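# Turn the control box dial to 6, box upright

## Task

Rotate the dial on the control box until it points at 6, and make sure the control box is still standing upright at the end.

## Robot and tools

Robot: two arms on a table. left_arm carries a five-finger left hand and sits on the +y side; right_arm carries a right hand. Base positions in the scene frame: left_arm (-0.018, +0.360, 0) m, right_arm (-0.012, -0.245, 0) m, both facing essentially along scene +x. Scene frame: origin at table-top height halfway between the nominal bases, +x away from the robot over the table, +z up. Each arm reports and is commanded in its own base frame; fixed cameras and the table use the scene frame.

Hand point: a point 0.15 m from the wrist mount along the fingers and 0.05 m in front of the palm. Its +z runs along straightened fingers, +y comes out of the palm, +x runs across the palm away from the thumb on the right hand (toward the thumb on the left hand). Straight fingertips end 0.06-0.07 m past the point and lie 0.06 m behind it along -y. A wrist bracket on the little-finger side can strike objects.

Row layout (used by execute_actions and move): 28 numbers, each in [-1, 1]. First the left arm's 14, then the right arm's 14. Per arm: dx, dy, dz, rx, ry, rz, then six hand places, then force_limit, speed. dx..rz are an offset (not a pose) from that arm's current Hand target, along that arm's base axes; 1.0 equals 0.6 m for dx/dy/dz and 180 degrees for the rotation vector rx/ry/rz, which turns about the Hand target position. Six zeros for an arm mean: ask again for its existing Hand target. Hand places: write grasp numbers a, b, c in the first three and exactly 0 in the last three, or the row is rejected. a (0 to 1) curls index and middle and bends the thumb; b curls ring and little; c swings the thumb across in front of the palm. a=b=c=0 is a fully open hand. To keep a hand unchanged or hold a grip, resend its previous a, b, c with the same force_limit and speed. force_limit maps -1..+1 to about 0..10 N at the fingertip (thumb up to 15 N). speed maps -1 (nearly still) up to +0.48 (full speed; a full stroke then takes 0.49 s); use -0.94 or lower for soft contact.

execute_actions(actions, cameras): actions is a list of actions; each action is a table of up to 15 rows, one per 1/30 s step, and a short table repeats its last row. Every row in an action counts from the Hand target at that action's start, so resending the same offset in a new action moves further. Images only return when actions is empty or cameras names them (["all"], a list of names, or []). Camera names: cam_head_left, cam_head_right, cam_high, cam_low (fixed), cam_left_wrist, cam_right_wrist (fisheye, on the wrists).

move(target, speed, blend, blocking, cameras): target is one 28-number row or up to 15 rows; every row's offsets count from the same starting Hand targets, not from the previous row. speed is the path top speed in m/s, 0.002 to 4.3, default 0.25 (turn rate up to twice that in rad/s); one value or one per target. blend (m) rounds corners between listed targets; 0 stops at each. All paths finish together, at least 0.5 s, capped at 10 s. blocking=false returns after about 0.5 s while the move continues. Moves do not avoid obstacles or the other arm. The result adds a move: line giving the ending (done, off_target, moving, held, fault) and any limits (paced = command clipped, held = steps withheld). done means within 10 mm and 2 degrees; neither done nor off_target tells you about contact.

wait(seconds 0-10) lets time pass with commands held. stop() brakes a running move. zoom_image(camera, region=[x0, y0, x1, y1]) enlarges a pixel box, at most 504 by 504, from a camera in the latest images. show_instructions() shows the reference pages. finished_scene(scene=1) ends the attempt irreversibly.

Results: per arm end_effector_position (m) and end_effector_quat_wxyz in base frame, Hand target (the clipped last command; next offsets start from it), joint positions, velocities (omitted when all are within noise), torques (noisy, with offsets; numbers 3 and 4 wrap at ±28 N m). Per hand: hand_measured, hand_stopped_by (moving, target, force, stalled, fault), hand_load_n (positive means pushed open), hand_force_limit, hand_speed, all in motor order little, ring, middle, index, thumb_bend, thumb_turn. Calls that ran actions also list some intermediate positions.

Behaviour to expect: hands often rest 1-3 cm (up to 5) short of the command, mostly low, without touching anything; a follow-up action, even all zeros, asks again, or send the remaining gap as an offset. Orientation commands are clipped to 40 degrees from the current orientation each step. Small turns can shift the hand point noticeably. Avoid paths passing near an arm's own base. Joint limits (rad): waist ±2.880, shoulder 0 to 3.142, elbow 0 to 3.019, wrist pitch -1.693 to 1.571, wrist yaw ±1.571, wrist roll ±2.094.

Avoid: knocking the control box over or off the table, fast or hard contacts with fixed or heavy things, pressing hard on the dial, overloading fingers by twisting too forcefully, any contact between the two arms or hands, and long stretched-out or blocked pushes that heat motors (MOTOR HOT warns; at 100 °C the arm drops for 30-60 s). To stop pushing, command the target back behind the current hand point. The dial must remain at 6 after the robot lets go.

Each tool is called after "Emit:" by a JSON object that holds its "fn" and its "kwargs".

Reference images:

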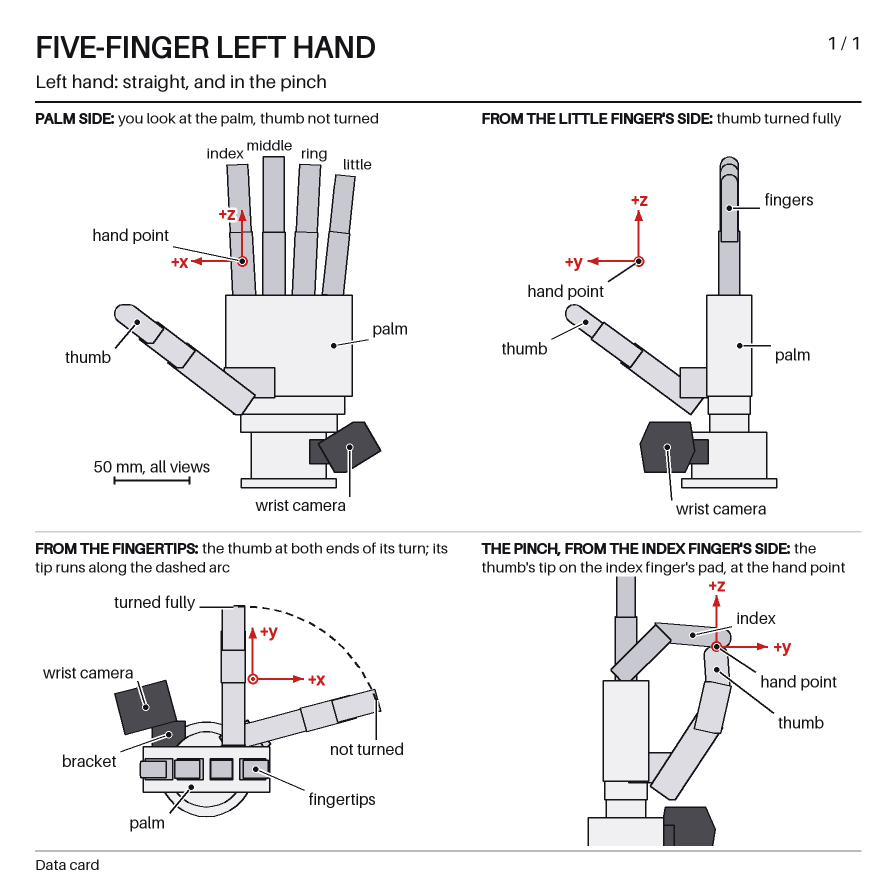

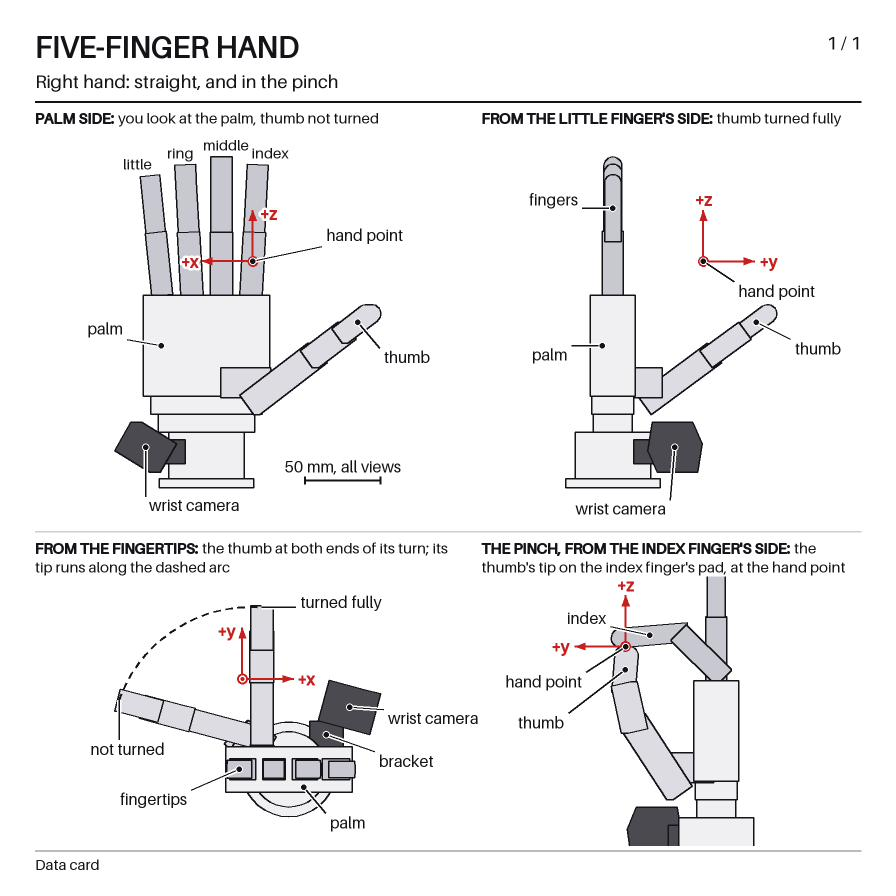

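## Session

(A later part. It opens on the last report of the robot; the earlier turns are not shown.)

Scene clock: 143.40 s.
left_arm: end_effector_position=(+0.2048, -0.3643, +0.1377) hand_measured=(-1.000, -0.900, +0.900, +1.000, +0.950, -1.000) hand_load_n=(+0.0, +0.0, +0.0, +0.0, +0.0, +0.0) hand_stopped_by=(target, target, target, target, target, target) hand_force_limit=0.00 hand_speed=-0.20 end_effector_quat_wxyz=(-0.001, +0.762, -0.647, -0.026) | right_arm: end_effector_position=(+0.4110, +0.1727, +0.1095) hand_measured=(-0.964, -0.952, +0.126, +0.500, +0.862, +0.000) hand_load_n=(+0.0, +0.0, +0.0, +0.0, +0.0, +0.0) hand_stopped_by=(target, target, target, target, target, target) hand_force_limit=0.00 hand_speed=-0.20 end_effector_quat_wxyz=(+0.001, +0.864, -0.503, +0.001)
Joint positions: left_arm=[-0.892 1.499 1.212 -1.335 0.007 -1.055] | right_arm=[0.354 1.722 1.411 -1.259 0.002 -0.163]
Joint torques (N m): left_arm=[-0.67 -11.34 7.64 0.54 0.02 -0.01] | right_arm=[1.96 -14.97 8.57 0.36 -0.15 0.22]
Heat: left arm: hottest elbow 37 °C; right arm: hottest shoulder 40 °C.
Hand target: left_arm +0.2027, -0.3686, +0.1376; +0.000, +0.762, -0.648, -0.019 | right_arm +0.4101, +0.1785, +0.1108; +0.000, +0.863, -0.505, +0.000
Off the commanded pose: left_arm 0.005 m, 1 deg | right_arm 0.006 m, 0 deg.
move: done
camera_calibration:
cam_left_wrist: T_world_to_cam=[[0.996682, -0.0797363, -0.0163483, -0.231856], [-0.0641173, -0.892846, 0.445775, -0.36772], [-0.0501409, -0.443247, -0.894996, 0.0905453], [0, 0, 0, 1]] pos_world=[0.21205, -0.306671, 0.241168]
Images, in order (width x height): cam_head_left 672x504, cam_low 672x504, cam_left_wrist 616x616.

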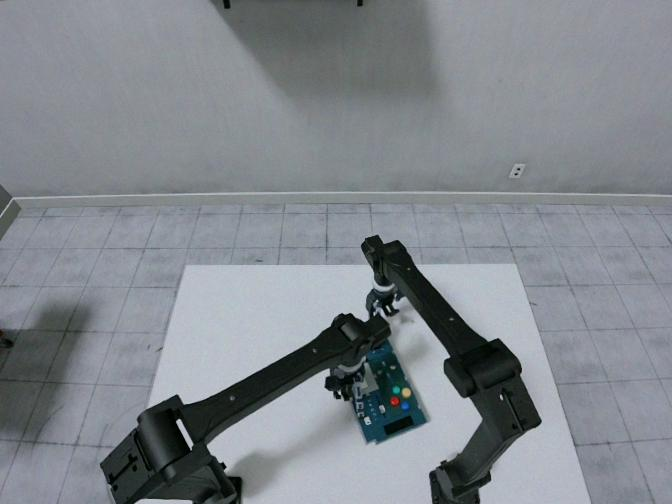

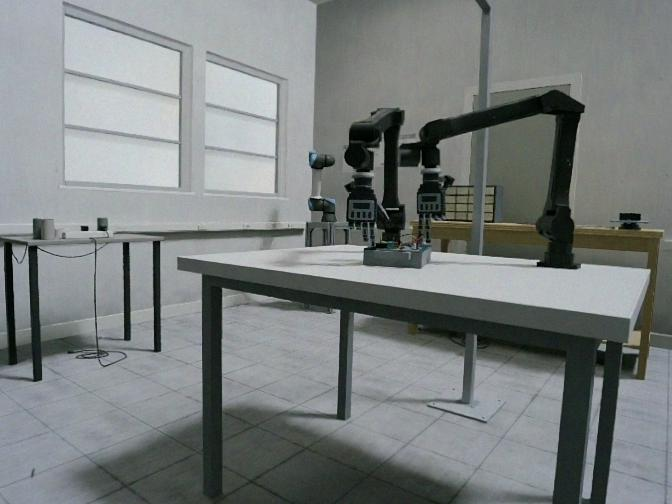

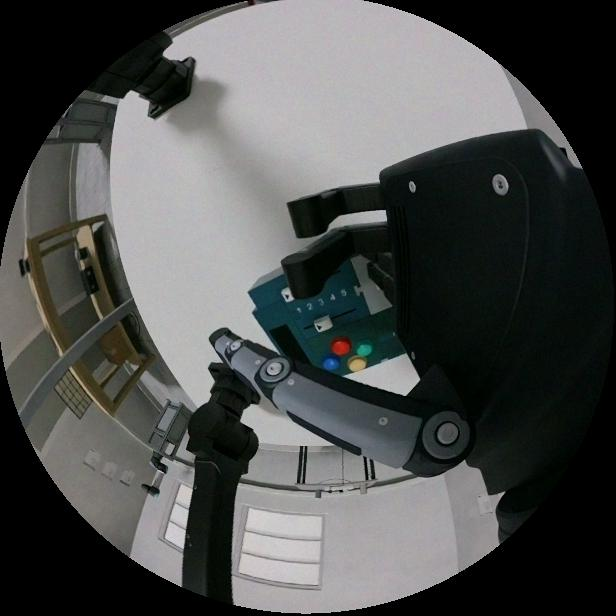

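Emit:
{"fn": "move", "kwargs": {"target": [[0.05,0.1,0.1,0,0,0,0,1,1,0,0,0,0,-0.2,0,0.008,0.15,0,0,0,0.35,1,0.5,0,0,0,0,-0.2],[0.05,0.18,0.15,0,0,0,0,0,0,0,0,0,0,-0.2,0,0.008,0.15,0,0,0,0.35,1,0.5,0,0,0,0,-0.2]], "speed": 0.12, "blend": [0.02,0], "cameras": ["cam_head_left","cam_head_right","cam_high","cam_low","cam_right_wrist"]}}

Emit:
{"fn": "zoom_image", "kwargs": {"camera": "cam_head_left", "region": [345, 305, 405, 365]}}

Scene clock: 152.40 s.
left_arm: end_effector_position=(+0.2216, -0.2565, +0.2058) hand_measured=(+1.000, +1.000, +1.000, +1.000, +1.000, +1.000) hand_load_n=(+0.0, +0.0, +0.0, +0.0, +0.0, +0.0) hand_stopped_by=(target, target, target, target, target, target) hand_force_limit=0.00 hand_speed=-0.20 end_effector_quat_wxyz=(+0.001, +0.761, -0.648, -0.045) | right_arm: end_effector_position=(+0.3964, +0.1728, +0.1797) hand_measured=(-0.964, -0.952, +0.126, +0.500, +0.862, +0.000) hand_load_n=(+0.0, +0.0, +0.0, +0.0, +0.0, +0.0) hand_stopped_by=(target, target, target, target, target, target) hand_force_limit=0.00 hand_speed=-0.20 end_effector_quat_wxyz=(+0.020, +0.864, -0.502, -0.016)
Joint positions: left_arm=[-0.665 1.325 1.212 -1.548 -0.003 -0.825] | right_arm=[0.363 1.684 1.54 -1.478 0 -0.155]
Joint torques (N m): left_arm=[1.08 -9.7 11.74 -0.44 -0.06 0.15] | right_arm=[1.9 -15.27 13.23 -0.02 -0.09 0.23]
Heat: left arm: hottest elbow 38 °C; right arm: hottest shoulder 40 °C.
Hand target: left_arm +0.2326, -0.2606, +0.2277; +0.000, +0.762, -0.647, -0.019 | right_arm +0.4100, +0.1832, +0.2007; +0.000, +0.863, -0.505, +0.000
Off the commanded pose: left_arm 0.025 m, 3 deg | right_arm 0.027 m, 3 deg.
move: off_target (left_arm, right_arm); target 2's new numbers were sent with left_arm's hand 0.025 m and 3 deg from that target
camera_calibration:
cam_right_wrist: T_world_to_cam=[[-0.689621, -0.720445, 0.0733605, 0.384324], [-0.562531, 0.596733, 0.572248, 0.00921462], [-0.45605, 0.353366, -0.816793, 0.379446], [0, 0, 0, 1]] pos_world=[0.443268, 0.137302, 0.276462]
Images, in order (width x height): cam_head_left 672x504, cam_head_right 672x504, cam_high 672x504, cam_low 672x504, cam_right_wrist 616x616.

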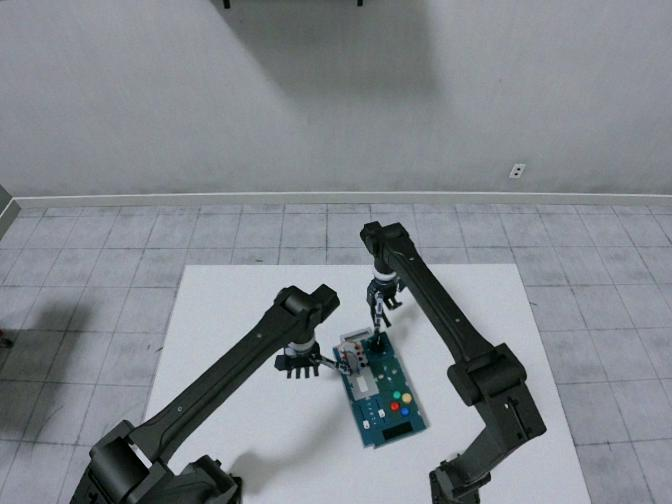

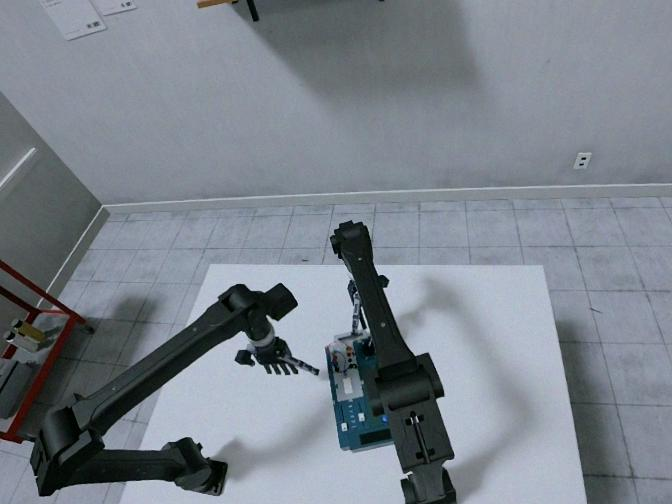

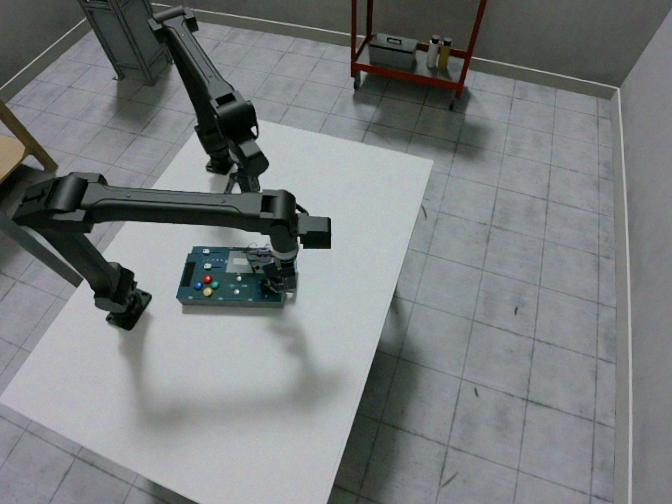

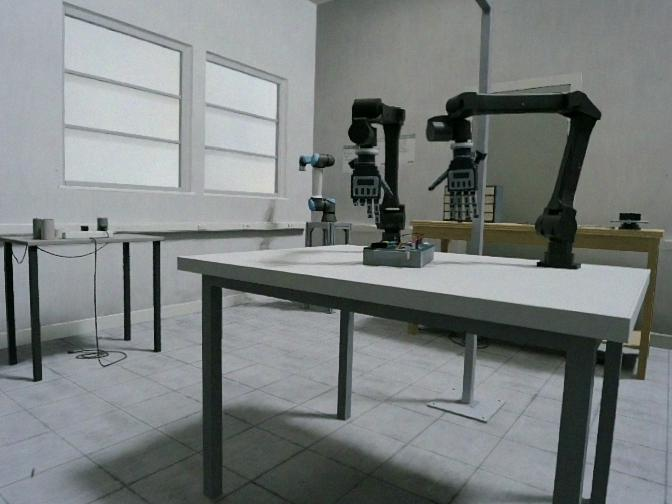

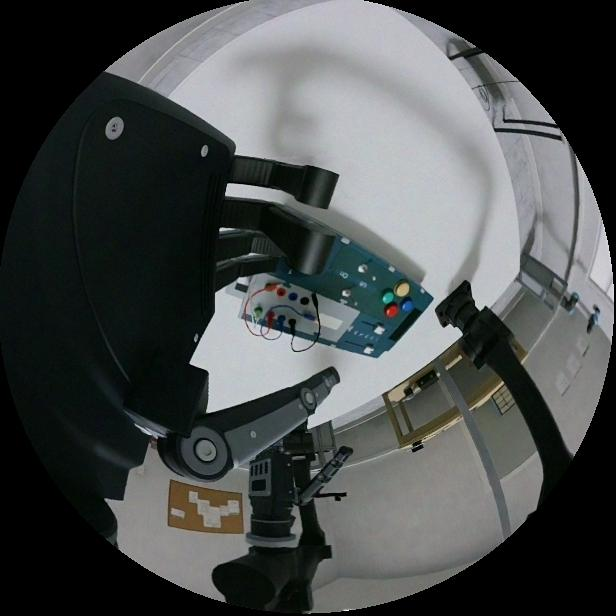

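Scaled by 8.400 from the camera's 672x504 image, which has a finer 960x720 frame.

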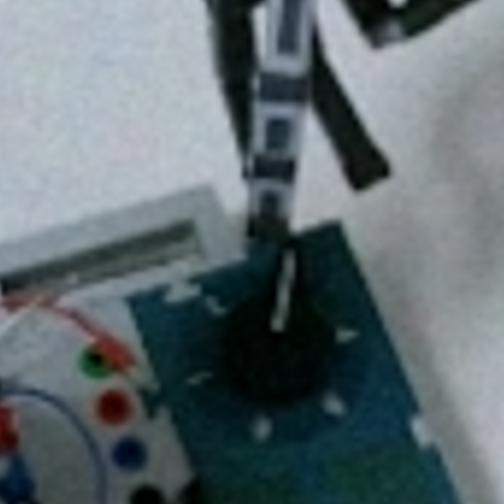

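Emit:
{"fn": "move", "kwargs": {"target": [0,0,0,0,0,0,0,0,0,0,0,0,0,-0.2,-0.0587,-0.033,-0.03,0.1259,-0.3093,-0.072,0.25,0,1,0,0,0,0,0.2], "speed": 0.25, "cameras": ["cam_head_left","cam_high","cam_low","cam_right_wrist","cam_left_wrist"]}}

Scene clock: 156.23 s.
left_arm: end_effector_position=(+0.2216, -0.2565, +0.2058) hand_measured=(+1.000, +1.000, +1.000, +1.000, +1.000, +1.000) hand_load_n=(+0.0, +0.0, +0.0, +0.0, +0.0, +0.5) hand_stopped_by=(target, target, target, target, target, target) hand_force_limit=0.00 hand_speed=-0.20 end_effector_quat_wxyz=(+0.001, +0.761, -0.648, -0.045) | right_arm: end_effector_position=(+0.3743, +0.1591, +0.1794) hand_measured=(+1.000, +0.962, +0.650, +0.500, +0.462, -1.000) hand_load_n=(+0.0, +0.0, -0.5, +0.0, +0.0, +0.0) hand_stopped_by=(target, target, target, target, target, target) hand_force_limit=0.00 hand_speed=0.20 end_effector_quat_wxyz=(-0.385, +0.694, -0.527, +0.303)
Joint positions: left_arm=[-0.665 1.325 1.212 -1.548 -0.003 -0.825] | right_arm=[0.367 0.892 0.635 -0.292 0.094 0.041]
Joint torques (N m): left_arm=[0.85 -9.41 11.67 -0.4 -0.02 0.16] | right_arm=[1.96 -5.01 9.17 2.82 0.07 0.23]
Heat: left arm: hottest elbow 38 °C; right arm: hottest shoulder 40 °C.
Hand target: left_arm +0.2326, -0.2606, +0.2277; +0.000, +0.762, -0.647, -0.019 | right_arm +0.3749, +0.1635, +0.1830; -0.397, +0.687, -0.527, +0.304
Off the commanded pose: left_arm 0.025 m, 3 deg | right_arm 0.005 m, 2 deg.
move: off_target (left_arm)
camera_calibration:
cam_left_wrist: T_world_to_cam=[[0.99538, -0.0817258, -0.0503954, -0.231954], [-0.0524212, -0.902313, 0.427882, -0.302009], [-0.0804415, -0.423263, -0.902429, 0.213445], [0, 0, 0, 1]] pos_world=[0.232221, -0.20112, 0.310154]
cam_right_wrist: T_world_to_cam=[[-0.425546, -0.421215, -0.80093, 0.36959], [-0.779113, 0.620748, 0.0874978, 0.169401], [0.46032, 0.661249, -0.592331, -0.058254], [0, 0, 0, 1]] pos_world=[0.316075, 0.0890421, 0.246688]
Images, in order (width x height): cam_head_left 672x504, cam_high 672x504, cam_low 672x504, cam_left_wrist 616x616, cam_right_wrist 616x616.

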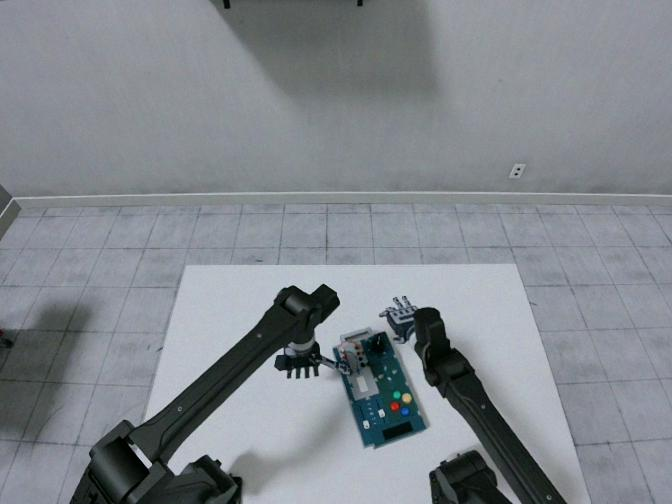

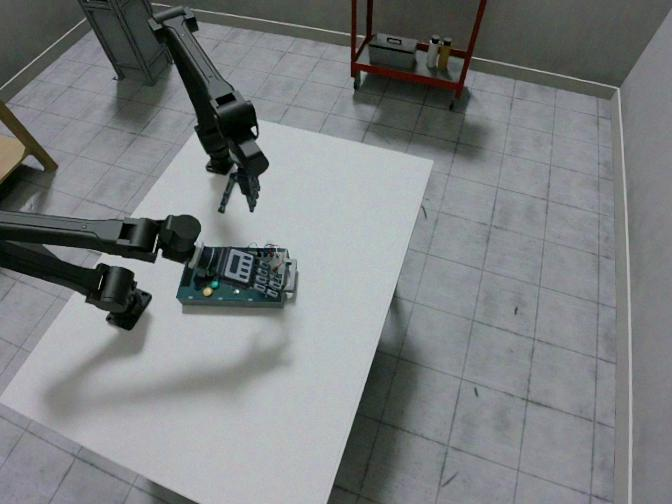

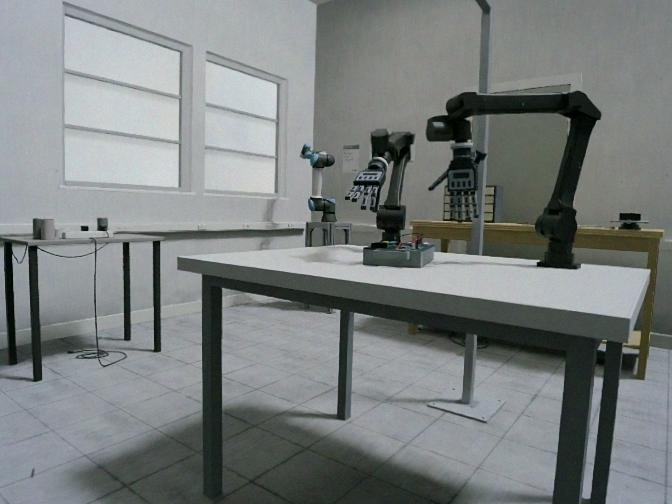

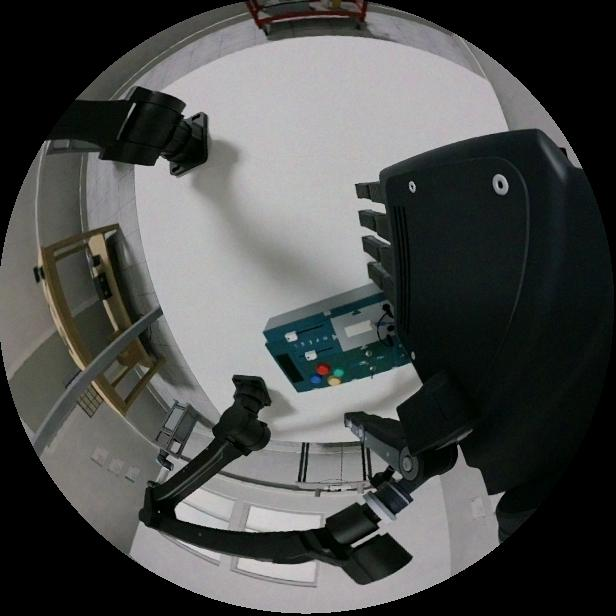

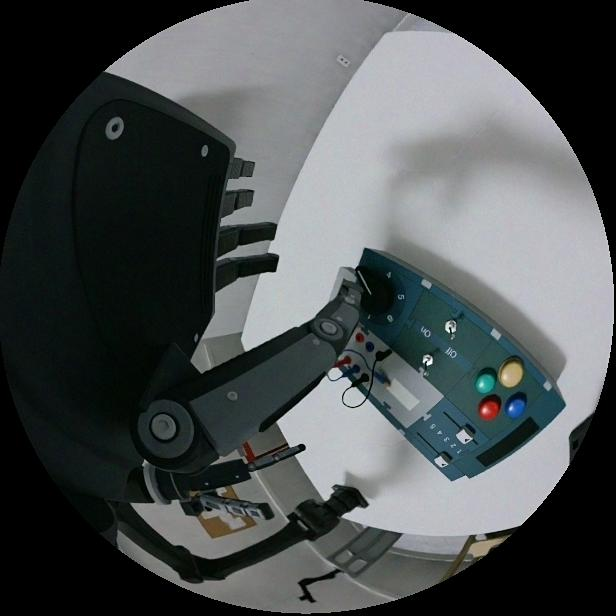

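Emit:
{"fn": "move", "kwargs": {"target": [0,0,0,0,0,0,0,0,0,0,0,0,0,-0.2,0.0,0.007,-0.085,0,0,0,0.25,0,1,0,0,0,0,0.2], "speed": 0.1, "cameras": ["cam_head_left","cam_high","cam_low","cam_right_wrist"]}}

Emit:
{"fn": "zoom_image", "kwargs": {"camera": "cam_head_left", "region": [345, 290, 425, 370]}}

Emit:
{"fn": "zoom_image", "kwargs": {"camera": "cam_low", "region": [345, 190, 445, 280]}}

Emit:
{"fn": "zoom_image", "kwargs": {"camera": "cam_right_wrist", "region": [200, 150, 420, 350]}}

Scene clock: 157.80 s.
left_arm: end_effector_position=(+0.2216, -0.2565, +0.2058) hand_measured=(+1.000, +1.000, +1.000, +1.000, +1.000, +1.000) hand_load_n=(+0.0, +0.0, +0.0, +0.0, +0.0, +0.0) hand_stopped_by=(target, target, target, target, target, target) hand_force_limit=0.00 hand_speed=-0.20 end_effector_quat_wxyz=(+0.001, +0.761, -0.648, -0.045) | right_arm: end_effector_position=(+0.3736, +0.1631, +0.1324) hand_measured=(+1.000, +0.962, +0.650, +0.500, +0.462, -1.000) hand_load_n=(+0.0, +0.0, +0.0, +0.0, +0.0, +0.0) hand_stopped_by=(target, target, target, target, target, target) hand_force_limit=0.00 hand_speed=0.20 end_effector_quat_wxyz=(-0.390, +0.692, -0.525, +0.305)
Joint positions: left_arm=[-0.665 1.325 1.212 -1.548 -0.003 -0.825] | right_arm=[0.381 0.949 0.527 -0.116 0.107 0.049]
Joint torques (N m): left_arm=[1.03 -9.52 11.77 -0.54 -0.02 0.16] | right_arm=[1.96 -4.01 8.87 2.84 0.07 0.23]
Heat: left arm: hottest elbow 39 °C; right arm: hottest shoulder 40 °C.
Hand target: left_arm +0.2326, -0.2606, +0.2277; +0.000, +0.762, -0.647, -0.019 | right_arm +0.3748, +0.1676, +0.1319; -0.397, +0.687, -0.527, +0.304
Off the commanded pose: left_arm 0.025 m, 3 deg | right_arm 0.005 m, 1 deg.
move: off_target (left_arm)
camera_calibration:
cam_right_wrist: T_world_to_cam=[[-0.416707, -0.417867, -0.807306, 0.330314], [-0.779937, 0.620545, 0.0813811, 0.171616], [0.466963, 0.66356, -0.584495, -0.0922399], [0, 0, 0, 1]] pos_world=[0.314566, 0.092739, 0.198785]
Images, in order (width x height): cam_head_left 672x504, cam_high 672x504, cam_low 672x504, cam_right_wrist 616x616.

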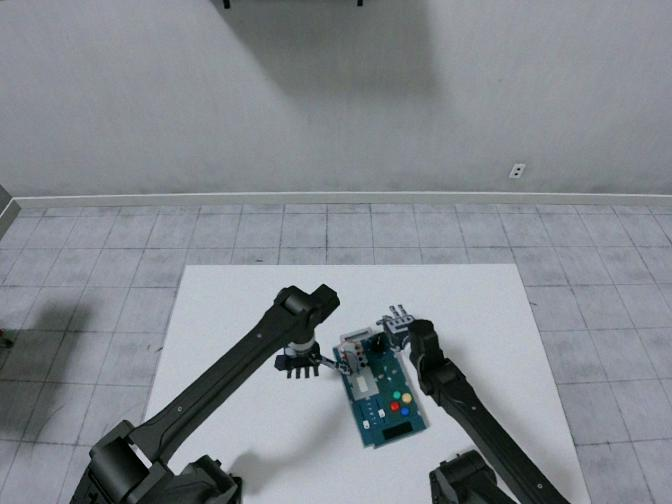

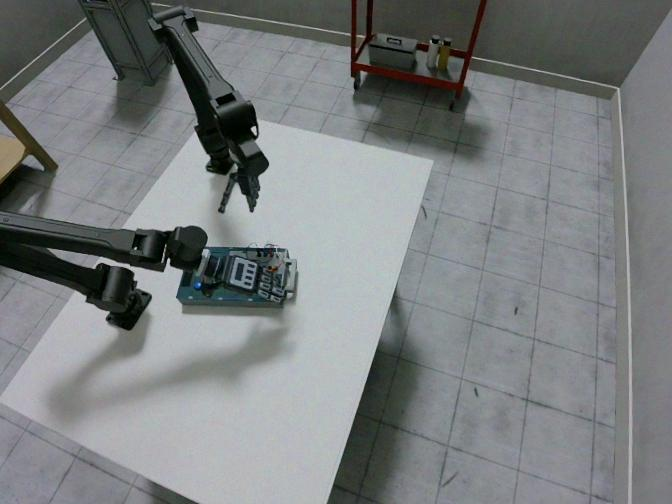

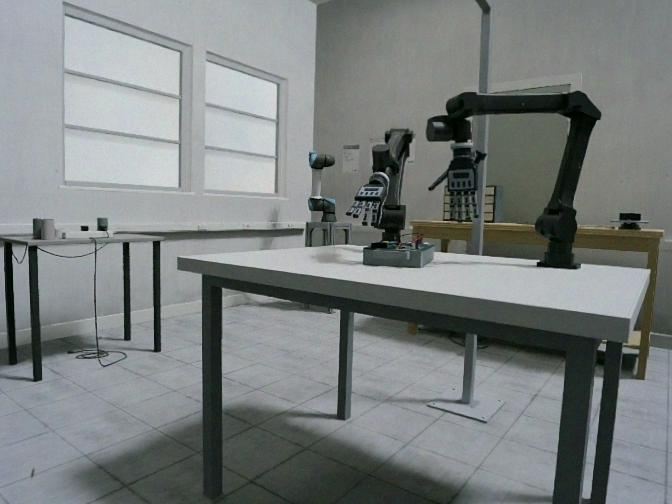

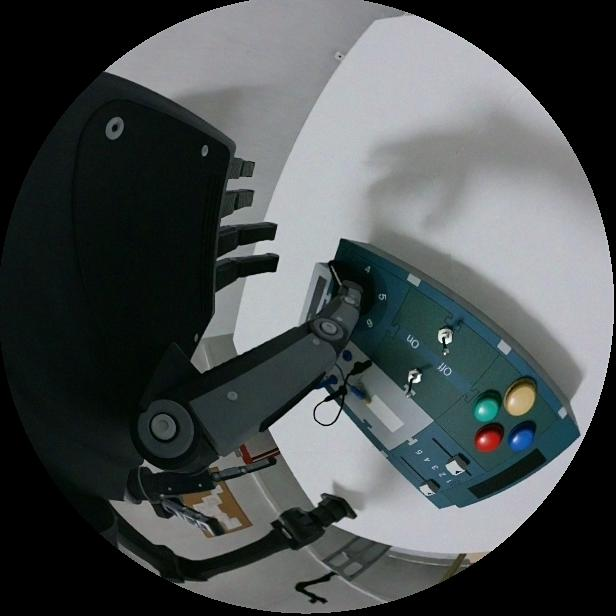

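Scaled by 6.300 from the camera's 672x504 image, which has a finer 960x720 frame.

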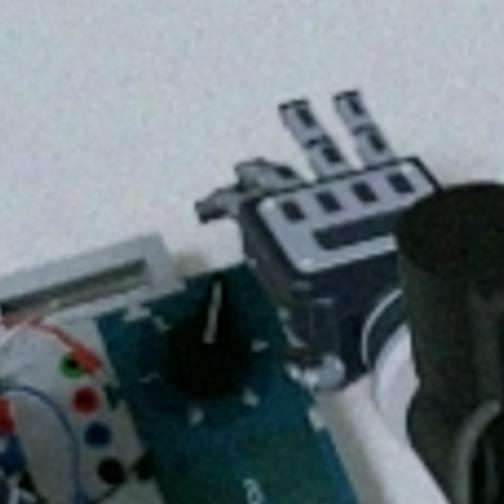

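Scaled by 5.040 from the camera's 672x504 image, which has a finer 960x720 frame.

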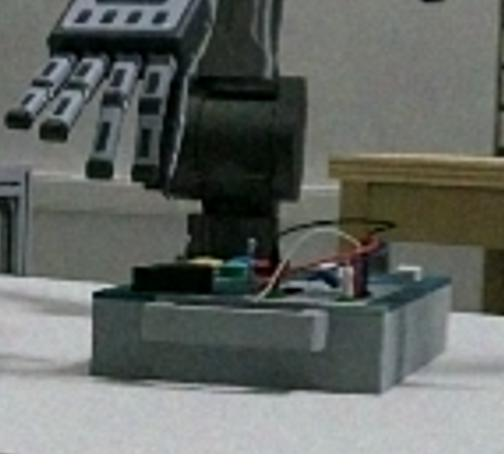

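Scaled by 2.291 from the camera's 616x616 image, which has a finer 880x880 frame.

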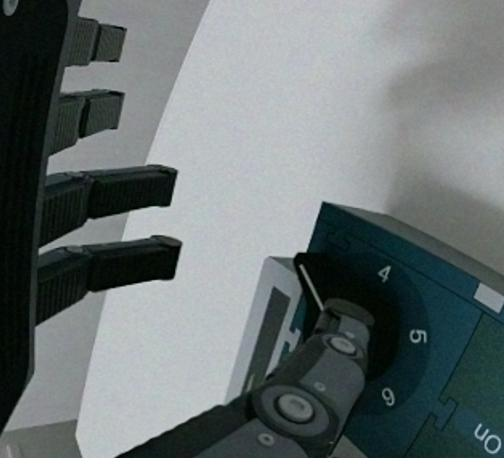

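Emit:
{"fn": "move", "kwargs": {"target": [0,0,0,0,0,0,0,0,0,0,0,0,0,-0.2,0.005,0.0217,-0.0617,0,0,0,0.27,0,1,0,0,0,0,0.2], "speed": 0.08, "cameras": ["cam_low","cam_right_wrist","cam_head_left"]}}

Emit:
{"fn": "zoom_image", "kwargs": {"camera": "cam_right_wrist", "region": [220, 180, 420, 350]}}

Emit:
{"fn": "zoom_image", "kwargs": {"camera": "cam_low", "region": [345, 190, 445, 280]}}

Scene clock: 160.97 s.
left_arm: end_effector_position=(+0.2216, -0.2565, +0.2058) hand_measured=(+1.000, +1.000, +1.000, +1.000, +1.000, +1.000) hand_load_n=(+0.0, +0.0, +0.0, +0.0, +0.0, +0.0) hand_stopped_by=(target, target, target, target, target, target) hand_force_limit=0.00 hand_speed=-0.20 end_effector_quat_wxyz=(+0.001, +0.761, -0.648, -0.045) | right_arm: end_effector_position=(+0.3776, +0.1763, +0.0962) hand_measured=(+1.000, +0.960, +0.610, +0.460, +0.448, -1.000) hand_load_n=(+0.0, +0.0, +0.0, +0.0, +0.0, +0.0) hand_stopped_by=(target, target, target, target, target, target) hand_force_limit=0.00 hand_speed=0.20 end_effector_quat_wxyz=(-0.390, +0.692, -0.525, +0.306)
Joint positions: left_arm=[-0.665 1.325 1.212 -1.548 -0.003 -0.825] | right_arm=[0.421 1.052 0.477 0.037 0.141 0.068]
Joint torques (N m): left_arm=[1.03 -9.64 11.78 -0.47 -0.06 0.15] | right_arm=[1.96 -4.66 8.13 2.82 0.08 0.24]
Heat: left arm: hottest elbow 39 °C; right arm: hottest shoulder 40 °C.
Hand target: left_arm +0.2326, -0.2606, +0.2277; +0.000, +0.762, -0.647, -0.019 | right_arm +0.3779, +0.1807, +0.0949; -0.397, +0.687, -0.527, +0.304
Off the commanded pose: left_arm 0.025 m, 3 deg | right_arm 0.005 m, 1 deg.
move: off_target (left_arm)
camera_calibration:
cam_right_wrist: T_world_to_cam=[[-0.415235, -0.417699, -0.80815, 0.307761], [-0.780135, 0.620455, 0.0801531, 0.169638], [0.467941, 0.663749, -0.583497, -0.124656], [0, 0, 0, 1]] pos_world=[0.318465, 0.106039, 0.162384]
Images, in order (width x height): cam_head_left 672x504, cam_low 672x504, cam_right_wrist 616x616.

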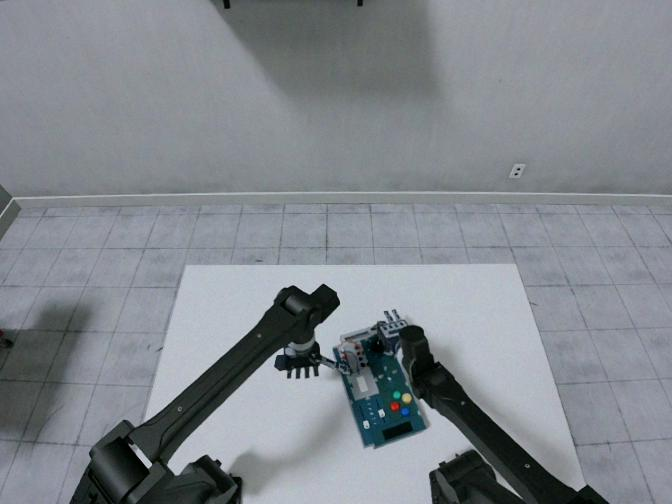

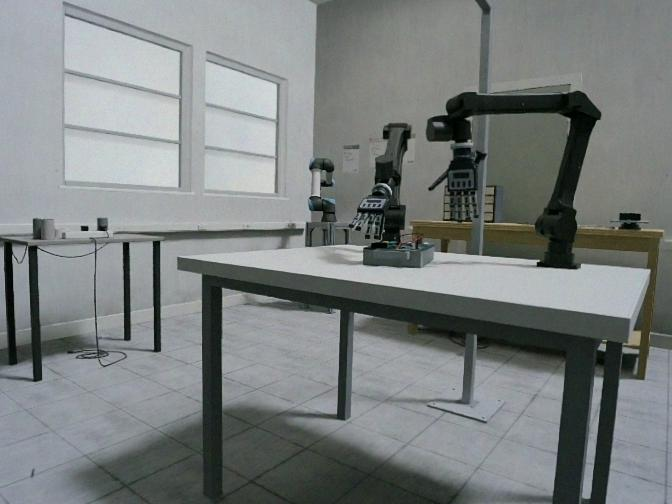

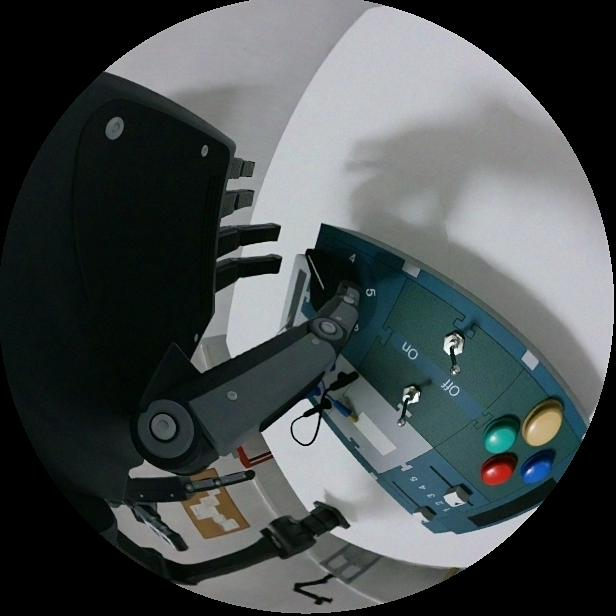

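Scaled by 2.520 from the camera's 616x616 image, which has a finer 880x880 frame.

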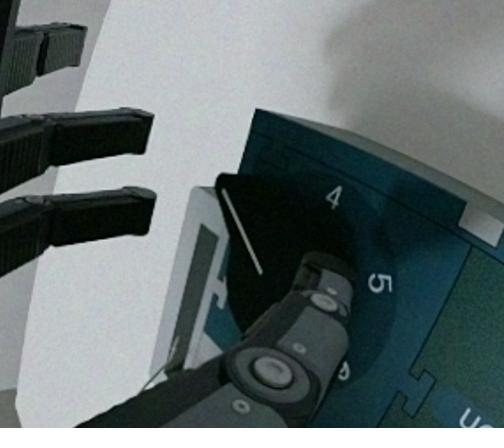

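Scaled by 5.040 from the camera's 672x504 image, which has a finer 960x720 frame.

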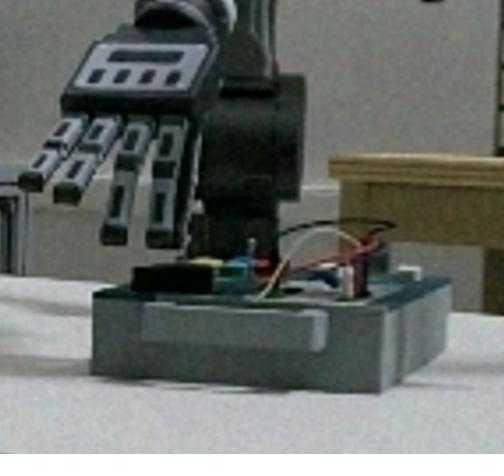

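Emit:
{"fn": "move", "kwargs": {"target": [0,0,0,0,0,0,0,0,0,0,0,0,0,-0.2,-0.0047,0,-0.0317,0,0,0,0.27,0,1,0,0,0,0,0.2], "speed": 0.05, "cameras": ["cam_low","cam_right_wrist","cam_head_left"]}}

Emit:
{"fn": "zoom_image", "kwargs": {"camera": "cam_right_wrist", "region": [220, 180, 420, 350]}}

Emit:
{"fn": "zoom_image", "kwargs": {"camera": "cam_low", "region": [355, 215, 425, 275]}}

Emit:
{"fn": "zoom_image", "kwargs": {"camera": "cam_head_left", "region": [345, 300, 425, 370]}}

Scene clock: 163.27 s.
left_arm: end_effector_position=(+0.2216, -0.2565, +0.2058) hand_measured=(+1.000, +1.000, +1.000, +1.000, +1.000, +1.000) hand_load_n=(+0.0, +0.0, +0.0, +0.0, +0.0, +0.0) hand_stopped_by=(target, target, target, target, target, target) hand_force_limit=0.00 hand_speed=-0.20 end_effector_quat_wxyz=(+0.001, +0.761, -0.648, -0.045) | right_arm: end_effector_position=(+0.3753, +0.1766, +0.0773) hand_measured=(+1.000, +0.960, +0.610, +0.460, +0.448, -1.000) hand_load_n=(+0.0, +0.0, +0.0, +0.0, +0.0, +0.0) hand_stopped_by=(target, target, target, target, target, target) hand_force_limit=0.00 hand_speed=0.20 end_effector_quat_wxyz=(-0.391, +0.691, -0.525, +0.306)
Joint positions: left_arm=[-0.665 1.325 1.212 -1.548 -0.003 -0.825] | right_arm=[0.425 1.093 0.44 0.114 0.145 0.071]
Joint torques (N m): left_arm=[0.97 -9.29 11.66 -0.39 -0.06 0.17] | right_arm=[1.96 -4.84 7.69 2.8 0.08 0.22]
Heat: left arm: hottest elbow 39 °C; right arm: hottest shoulder 40 °C.
Hand target: left_arm +0.2326, -0.2606, +0.2277; +0.000, +0.762, -0.647, -0.019 | right_arm +0.3750, +0.1807, +0.0758; -0.397, +0.687, -0.527, +0.304
Off the commanded pose: left_arm 0.025 m, 3 deg | right_arm 0.004 m, 1 deg.
move: off_target (left_arm)
camera_calibration:
cam_right_wrist: T_world_to_cam=[[-0.414694, -0.417372, -0.808597, 0.291432], [-0.780242, 0.620348, 0.0799485, 0.169231], [0.468243, 0.664055, -0.582905, -0.134906], [0, 0, 0, 1]] pos_world=[0.316064, 0.106238, 0.143484]
Images, in order (width x height): cam_head_left 672x504, cam_low 672x504, cam_right_wrist 616x616.

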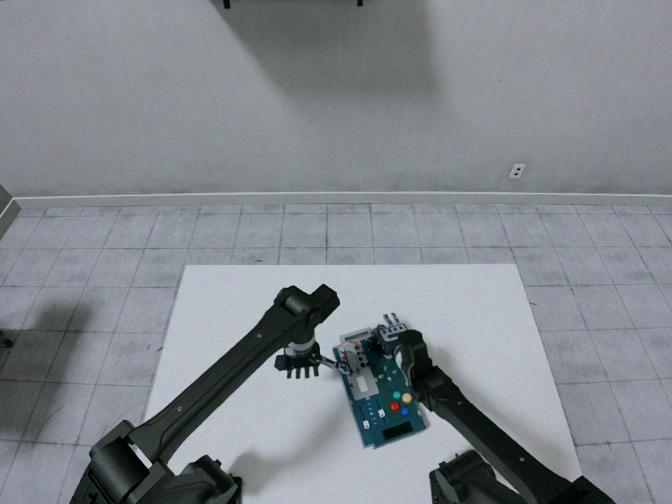

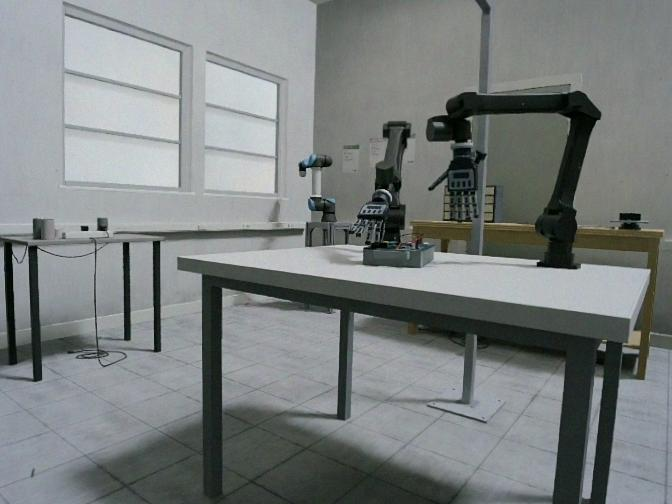

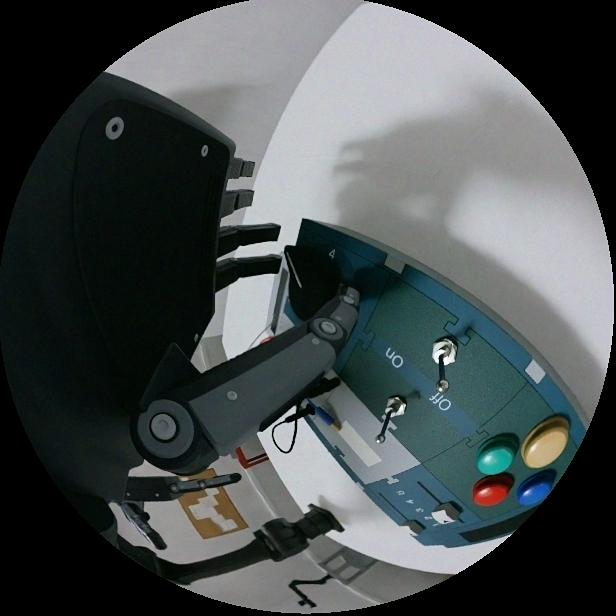

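Scaled by 2.520 from the camera's 616x616 image, which has a finer 880x880 frame.

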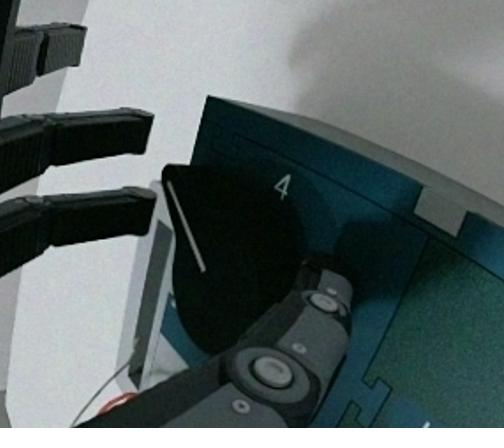

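Scaled by 7.200 from the camera's 672x504 image, which has a finer 960x720 frame.

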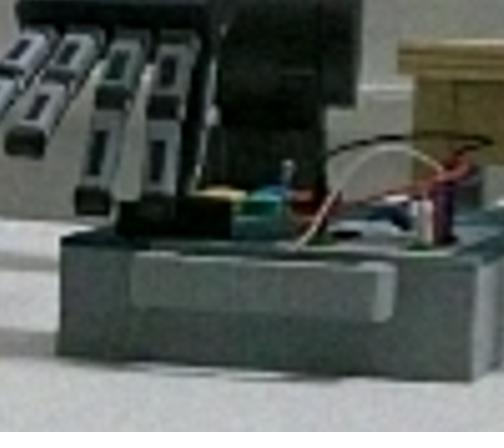

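Scaled by 6.300 from the camera's 672x504 image, which has a finer 960x720 frame.

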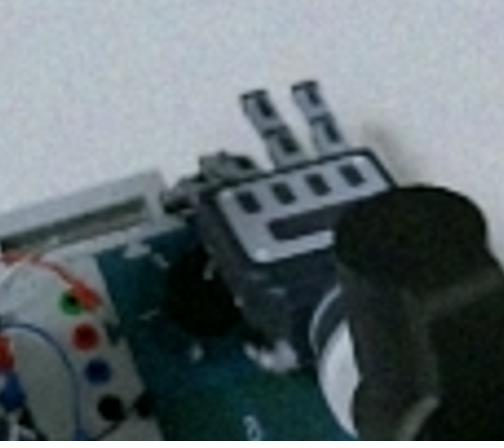

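Emit:
{"fn": "move", "kwargs": {"target": [0,0,0,0,0,0,0,0,0,0,0,0,0,-0.2,0,0,0,0,0,0,0.36,0,1,0,0,0,-0.4,-0.8], "speed": 0.05, "cameras": ["cam_low","cam_right_wrist","cam_head_left"]}}

Emit:
{"fn": "zoom_image", "kwargs": {"camera": "cam_right_wrist", "region": [220, 180, 420, 350]}}

Emit:
{"fn": "zoom_image", "kwargs": {"camera": "cam_low", "region": [355, 215, 425, 275]}}

Scene clock: 164.53 s.
left_arm: end_effector_position=(+0.2216, -0.2565, +0.2058) hand_measured=(+1.000, +1.000, +1.000, +1.000, +1.000, +1.000) hand_load_n=(+0.0, +0.0, +0.0, +0.0, +0.0, +0.0) hand_stopped_by=(target, target, target, target, target, target) hand_force_limit=0.00 hand_speed=-0.20 end_effector_quat_wxyz=(+0.001, +0.761, -0.648, -0.045) | right_arm: end_effector_position=(+0.3754, +0.1766, +0.0775) hand_measured=(+1.000, +0.946, +0.430, +0.280, +0.380, -1.000) hand_load_n=(+0.0, +0.0, +0.0, +0.0, +0.0, +0.5) hand_stopped_by=(target, target, target, target, target, target) hand_force_limit=-0.40 hand_speed=-0.80 end_effector_quat_wxyz=(-0.391, +0.691, -0.525, +0.306)
Joint positions: left_arm=[-0.665 1.325 1.212 -1.548 -0.003 -0.825] | right_arm=[0.425 1.093 0.44 0.114 0.145 0.071]
Joint torques (N m): left_arm=[1.03 -9.52 11.67 -0.32 -0.02 0.15] | right_arm=[1.9 -4.72 7.68 2.78 0.09 0.22]
Heat: left arm: hottest elbow 40 °C; right arm: hottest shoulder 39 °C.
Hand target: left_arm +0.2326, -0.2606, +0.2277; +0.000, +0.762, -0.647, -0.019 | right_arm +0.3750, +0.1807, +0.0758; -0.397, +0.687, -0.527, +0.304
Off the commanded pose: left_arm 0.025 m, 3 deg | right_arm 0.004 m, 1 deg.
move: off_target (left_arm)
camera_calibration:
cam_right_wrist: T_world_to_cam=[[-0.414423, -0.416782, -0.80904, 0.291469], [-0.779958, 0.620729, 0.0797537, 0.169198], [0.468955, 0.664069, -0.582317, -0.135205], [0, 0, 0, 1]] pos_world=[0.316164, 0.106238, 0.143584]
Images, in order (width x height): cam_head_left 672x504, cam_low 672x504, cam_right_wrist 616x616.

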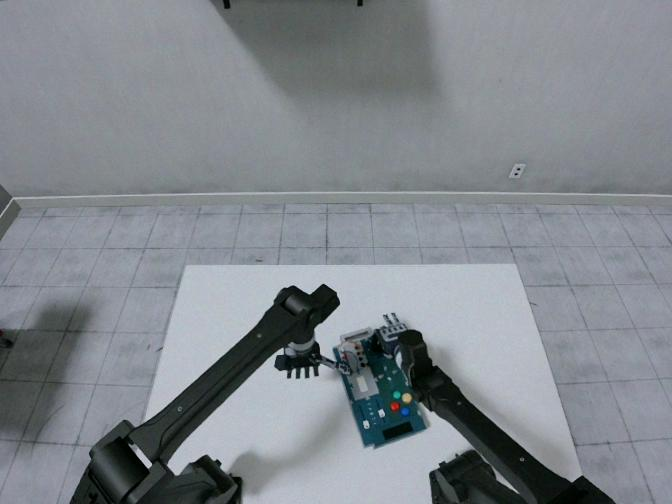

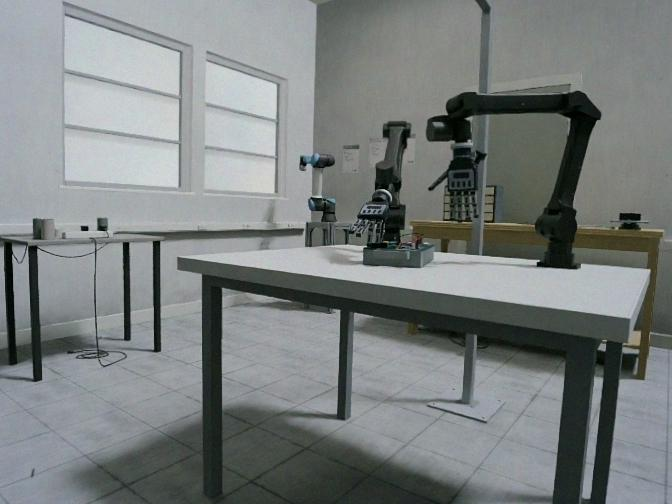

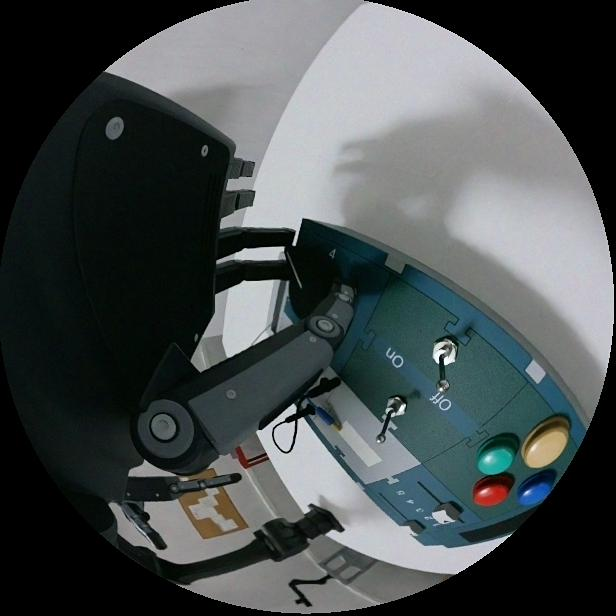

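Scaled by 2.520 from the camera's 616x616 image, which has a finer 880x880 frame.

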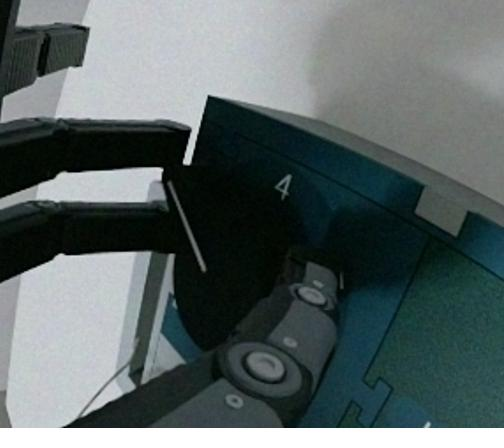

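Scaled by 7.200 from the camera's 672x504 image, which has a finer 960x720 frame.

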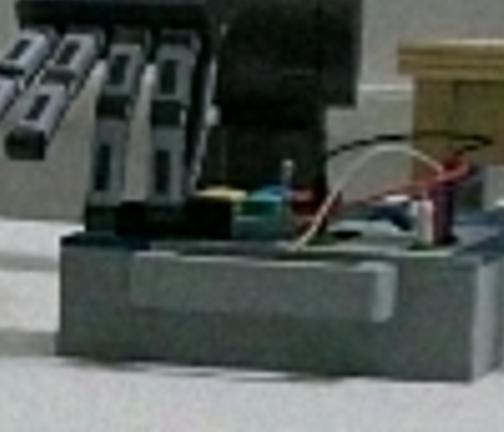

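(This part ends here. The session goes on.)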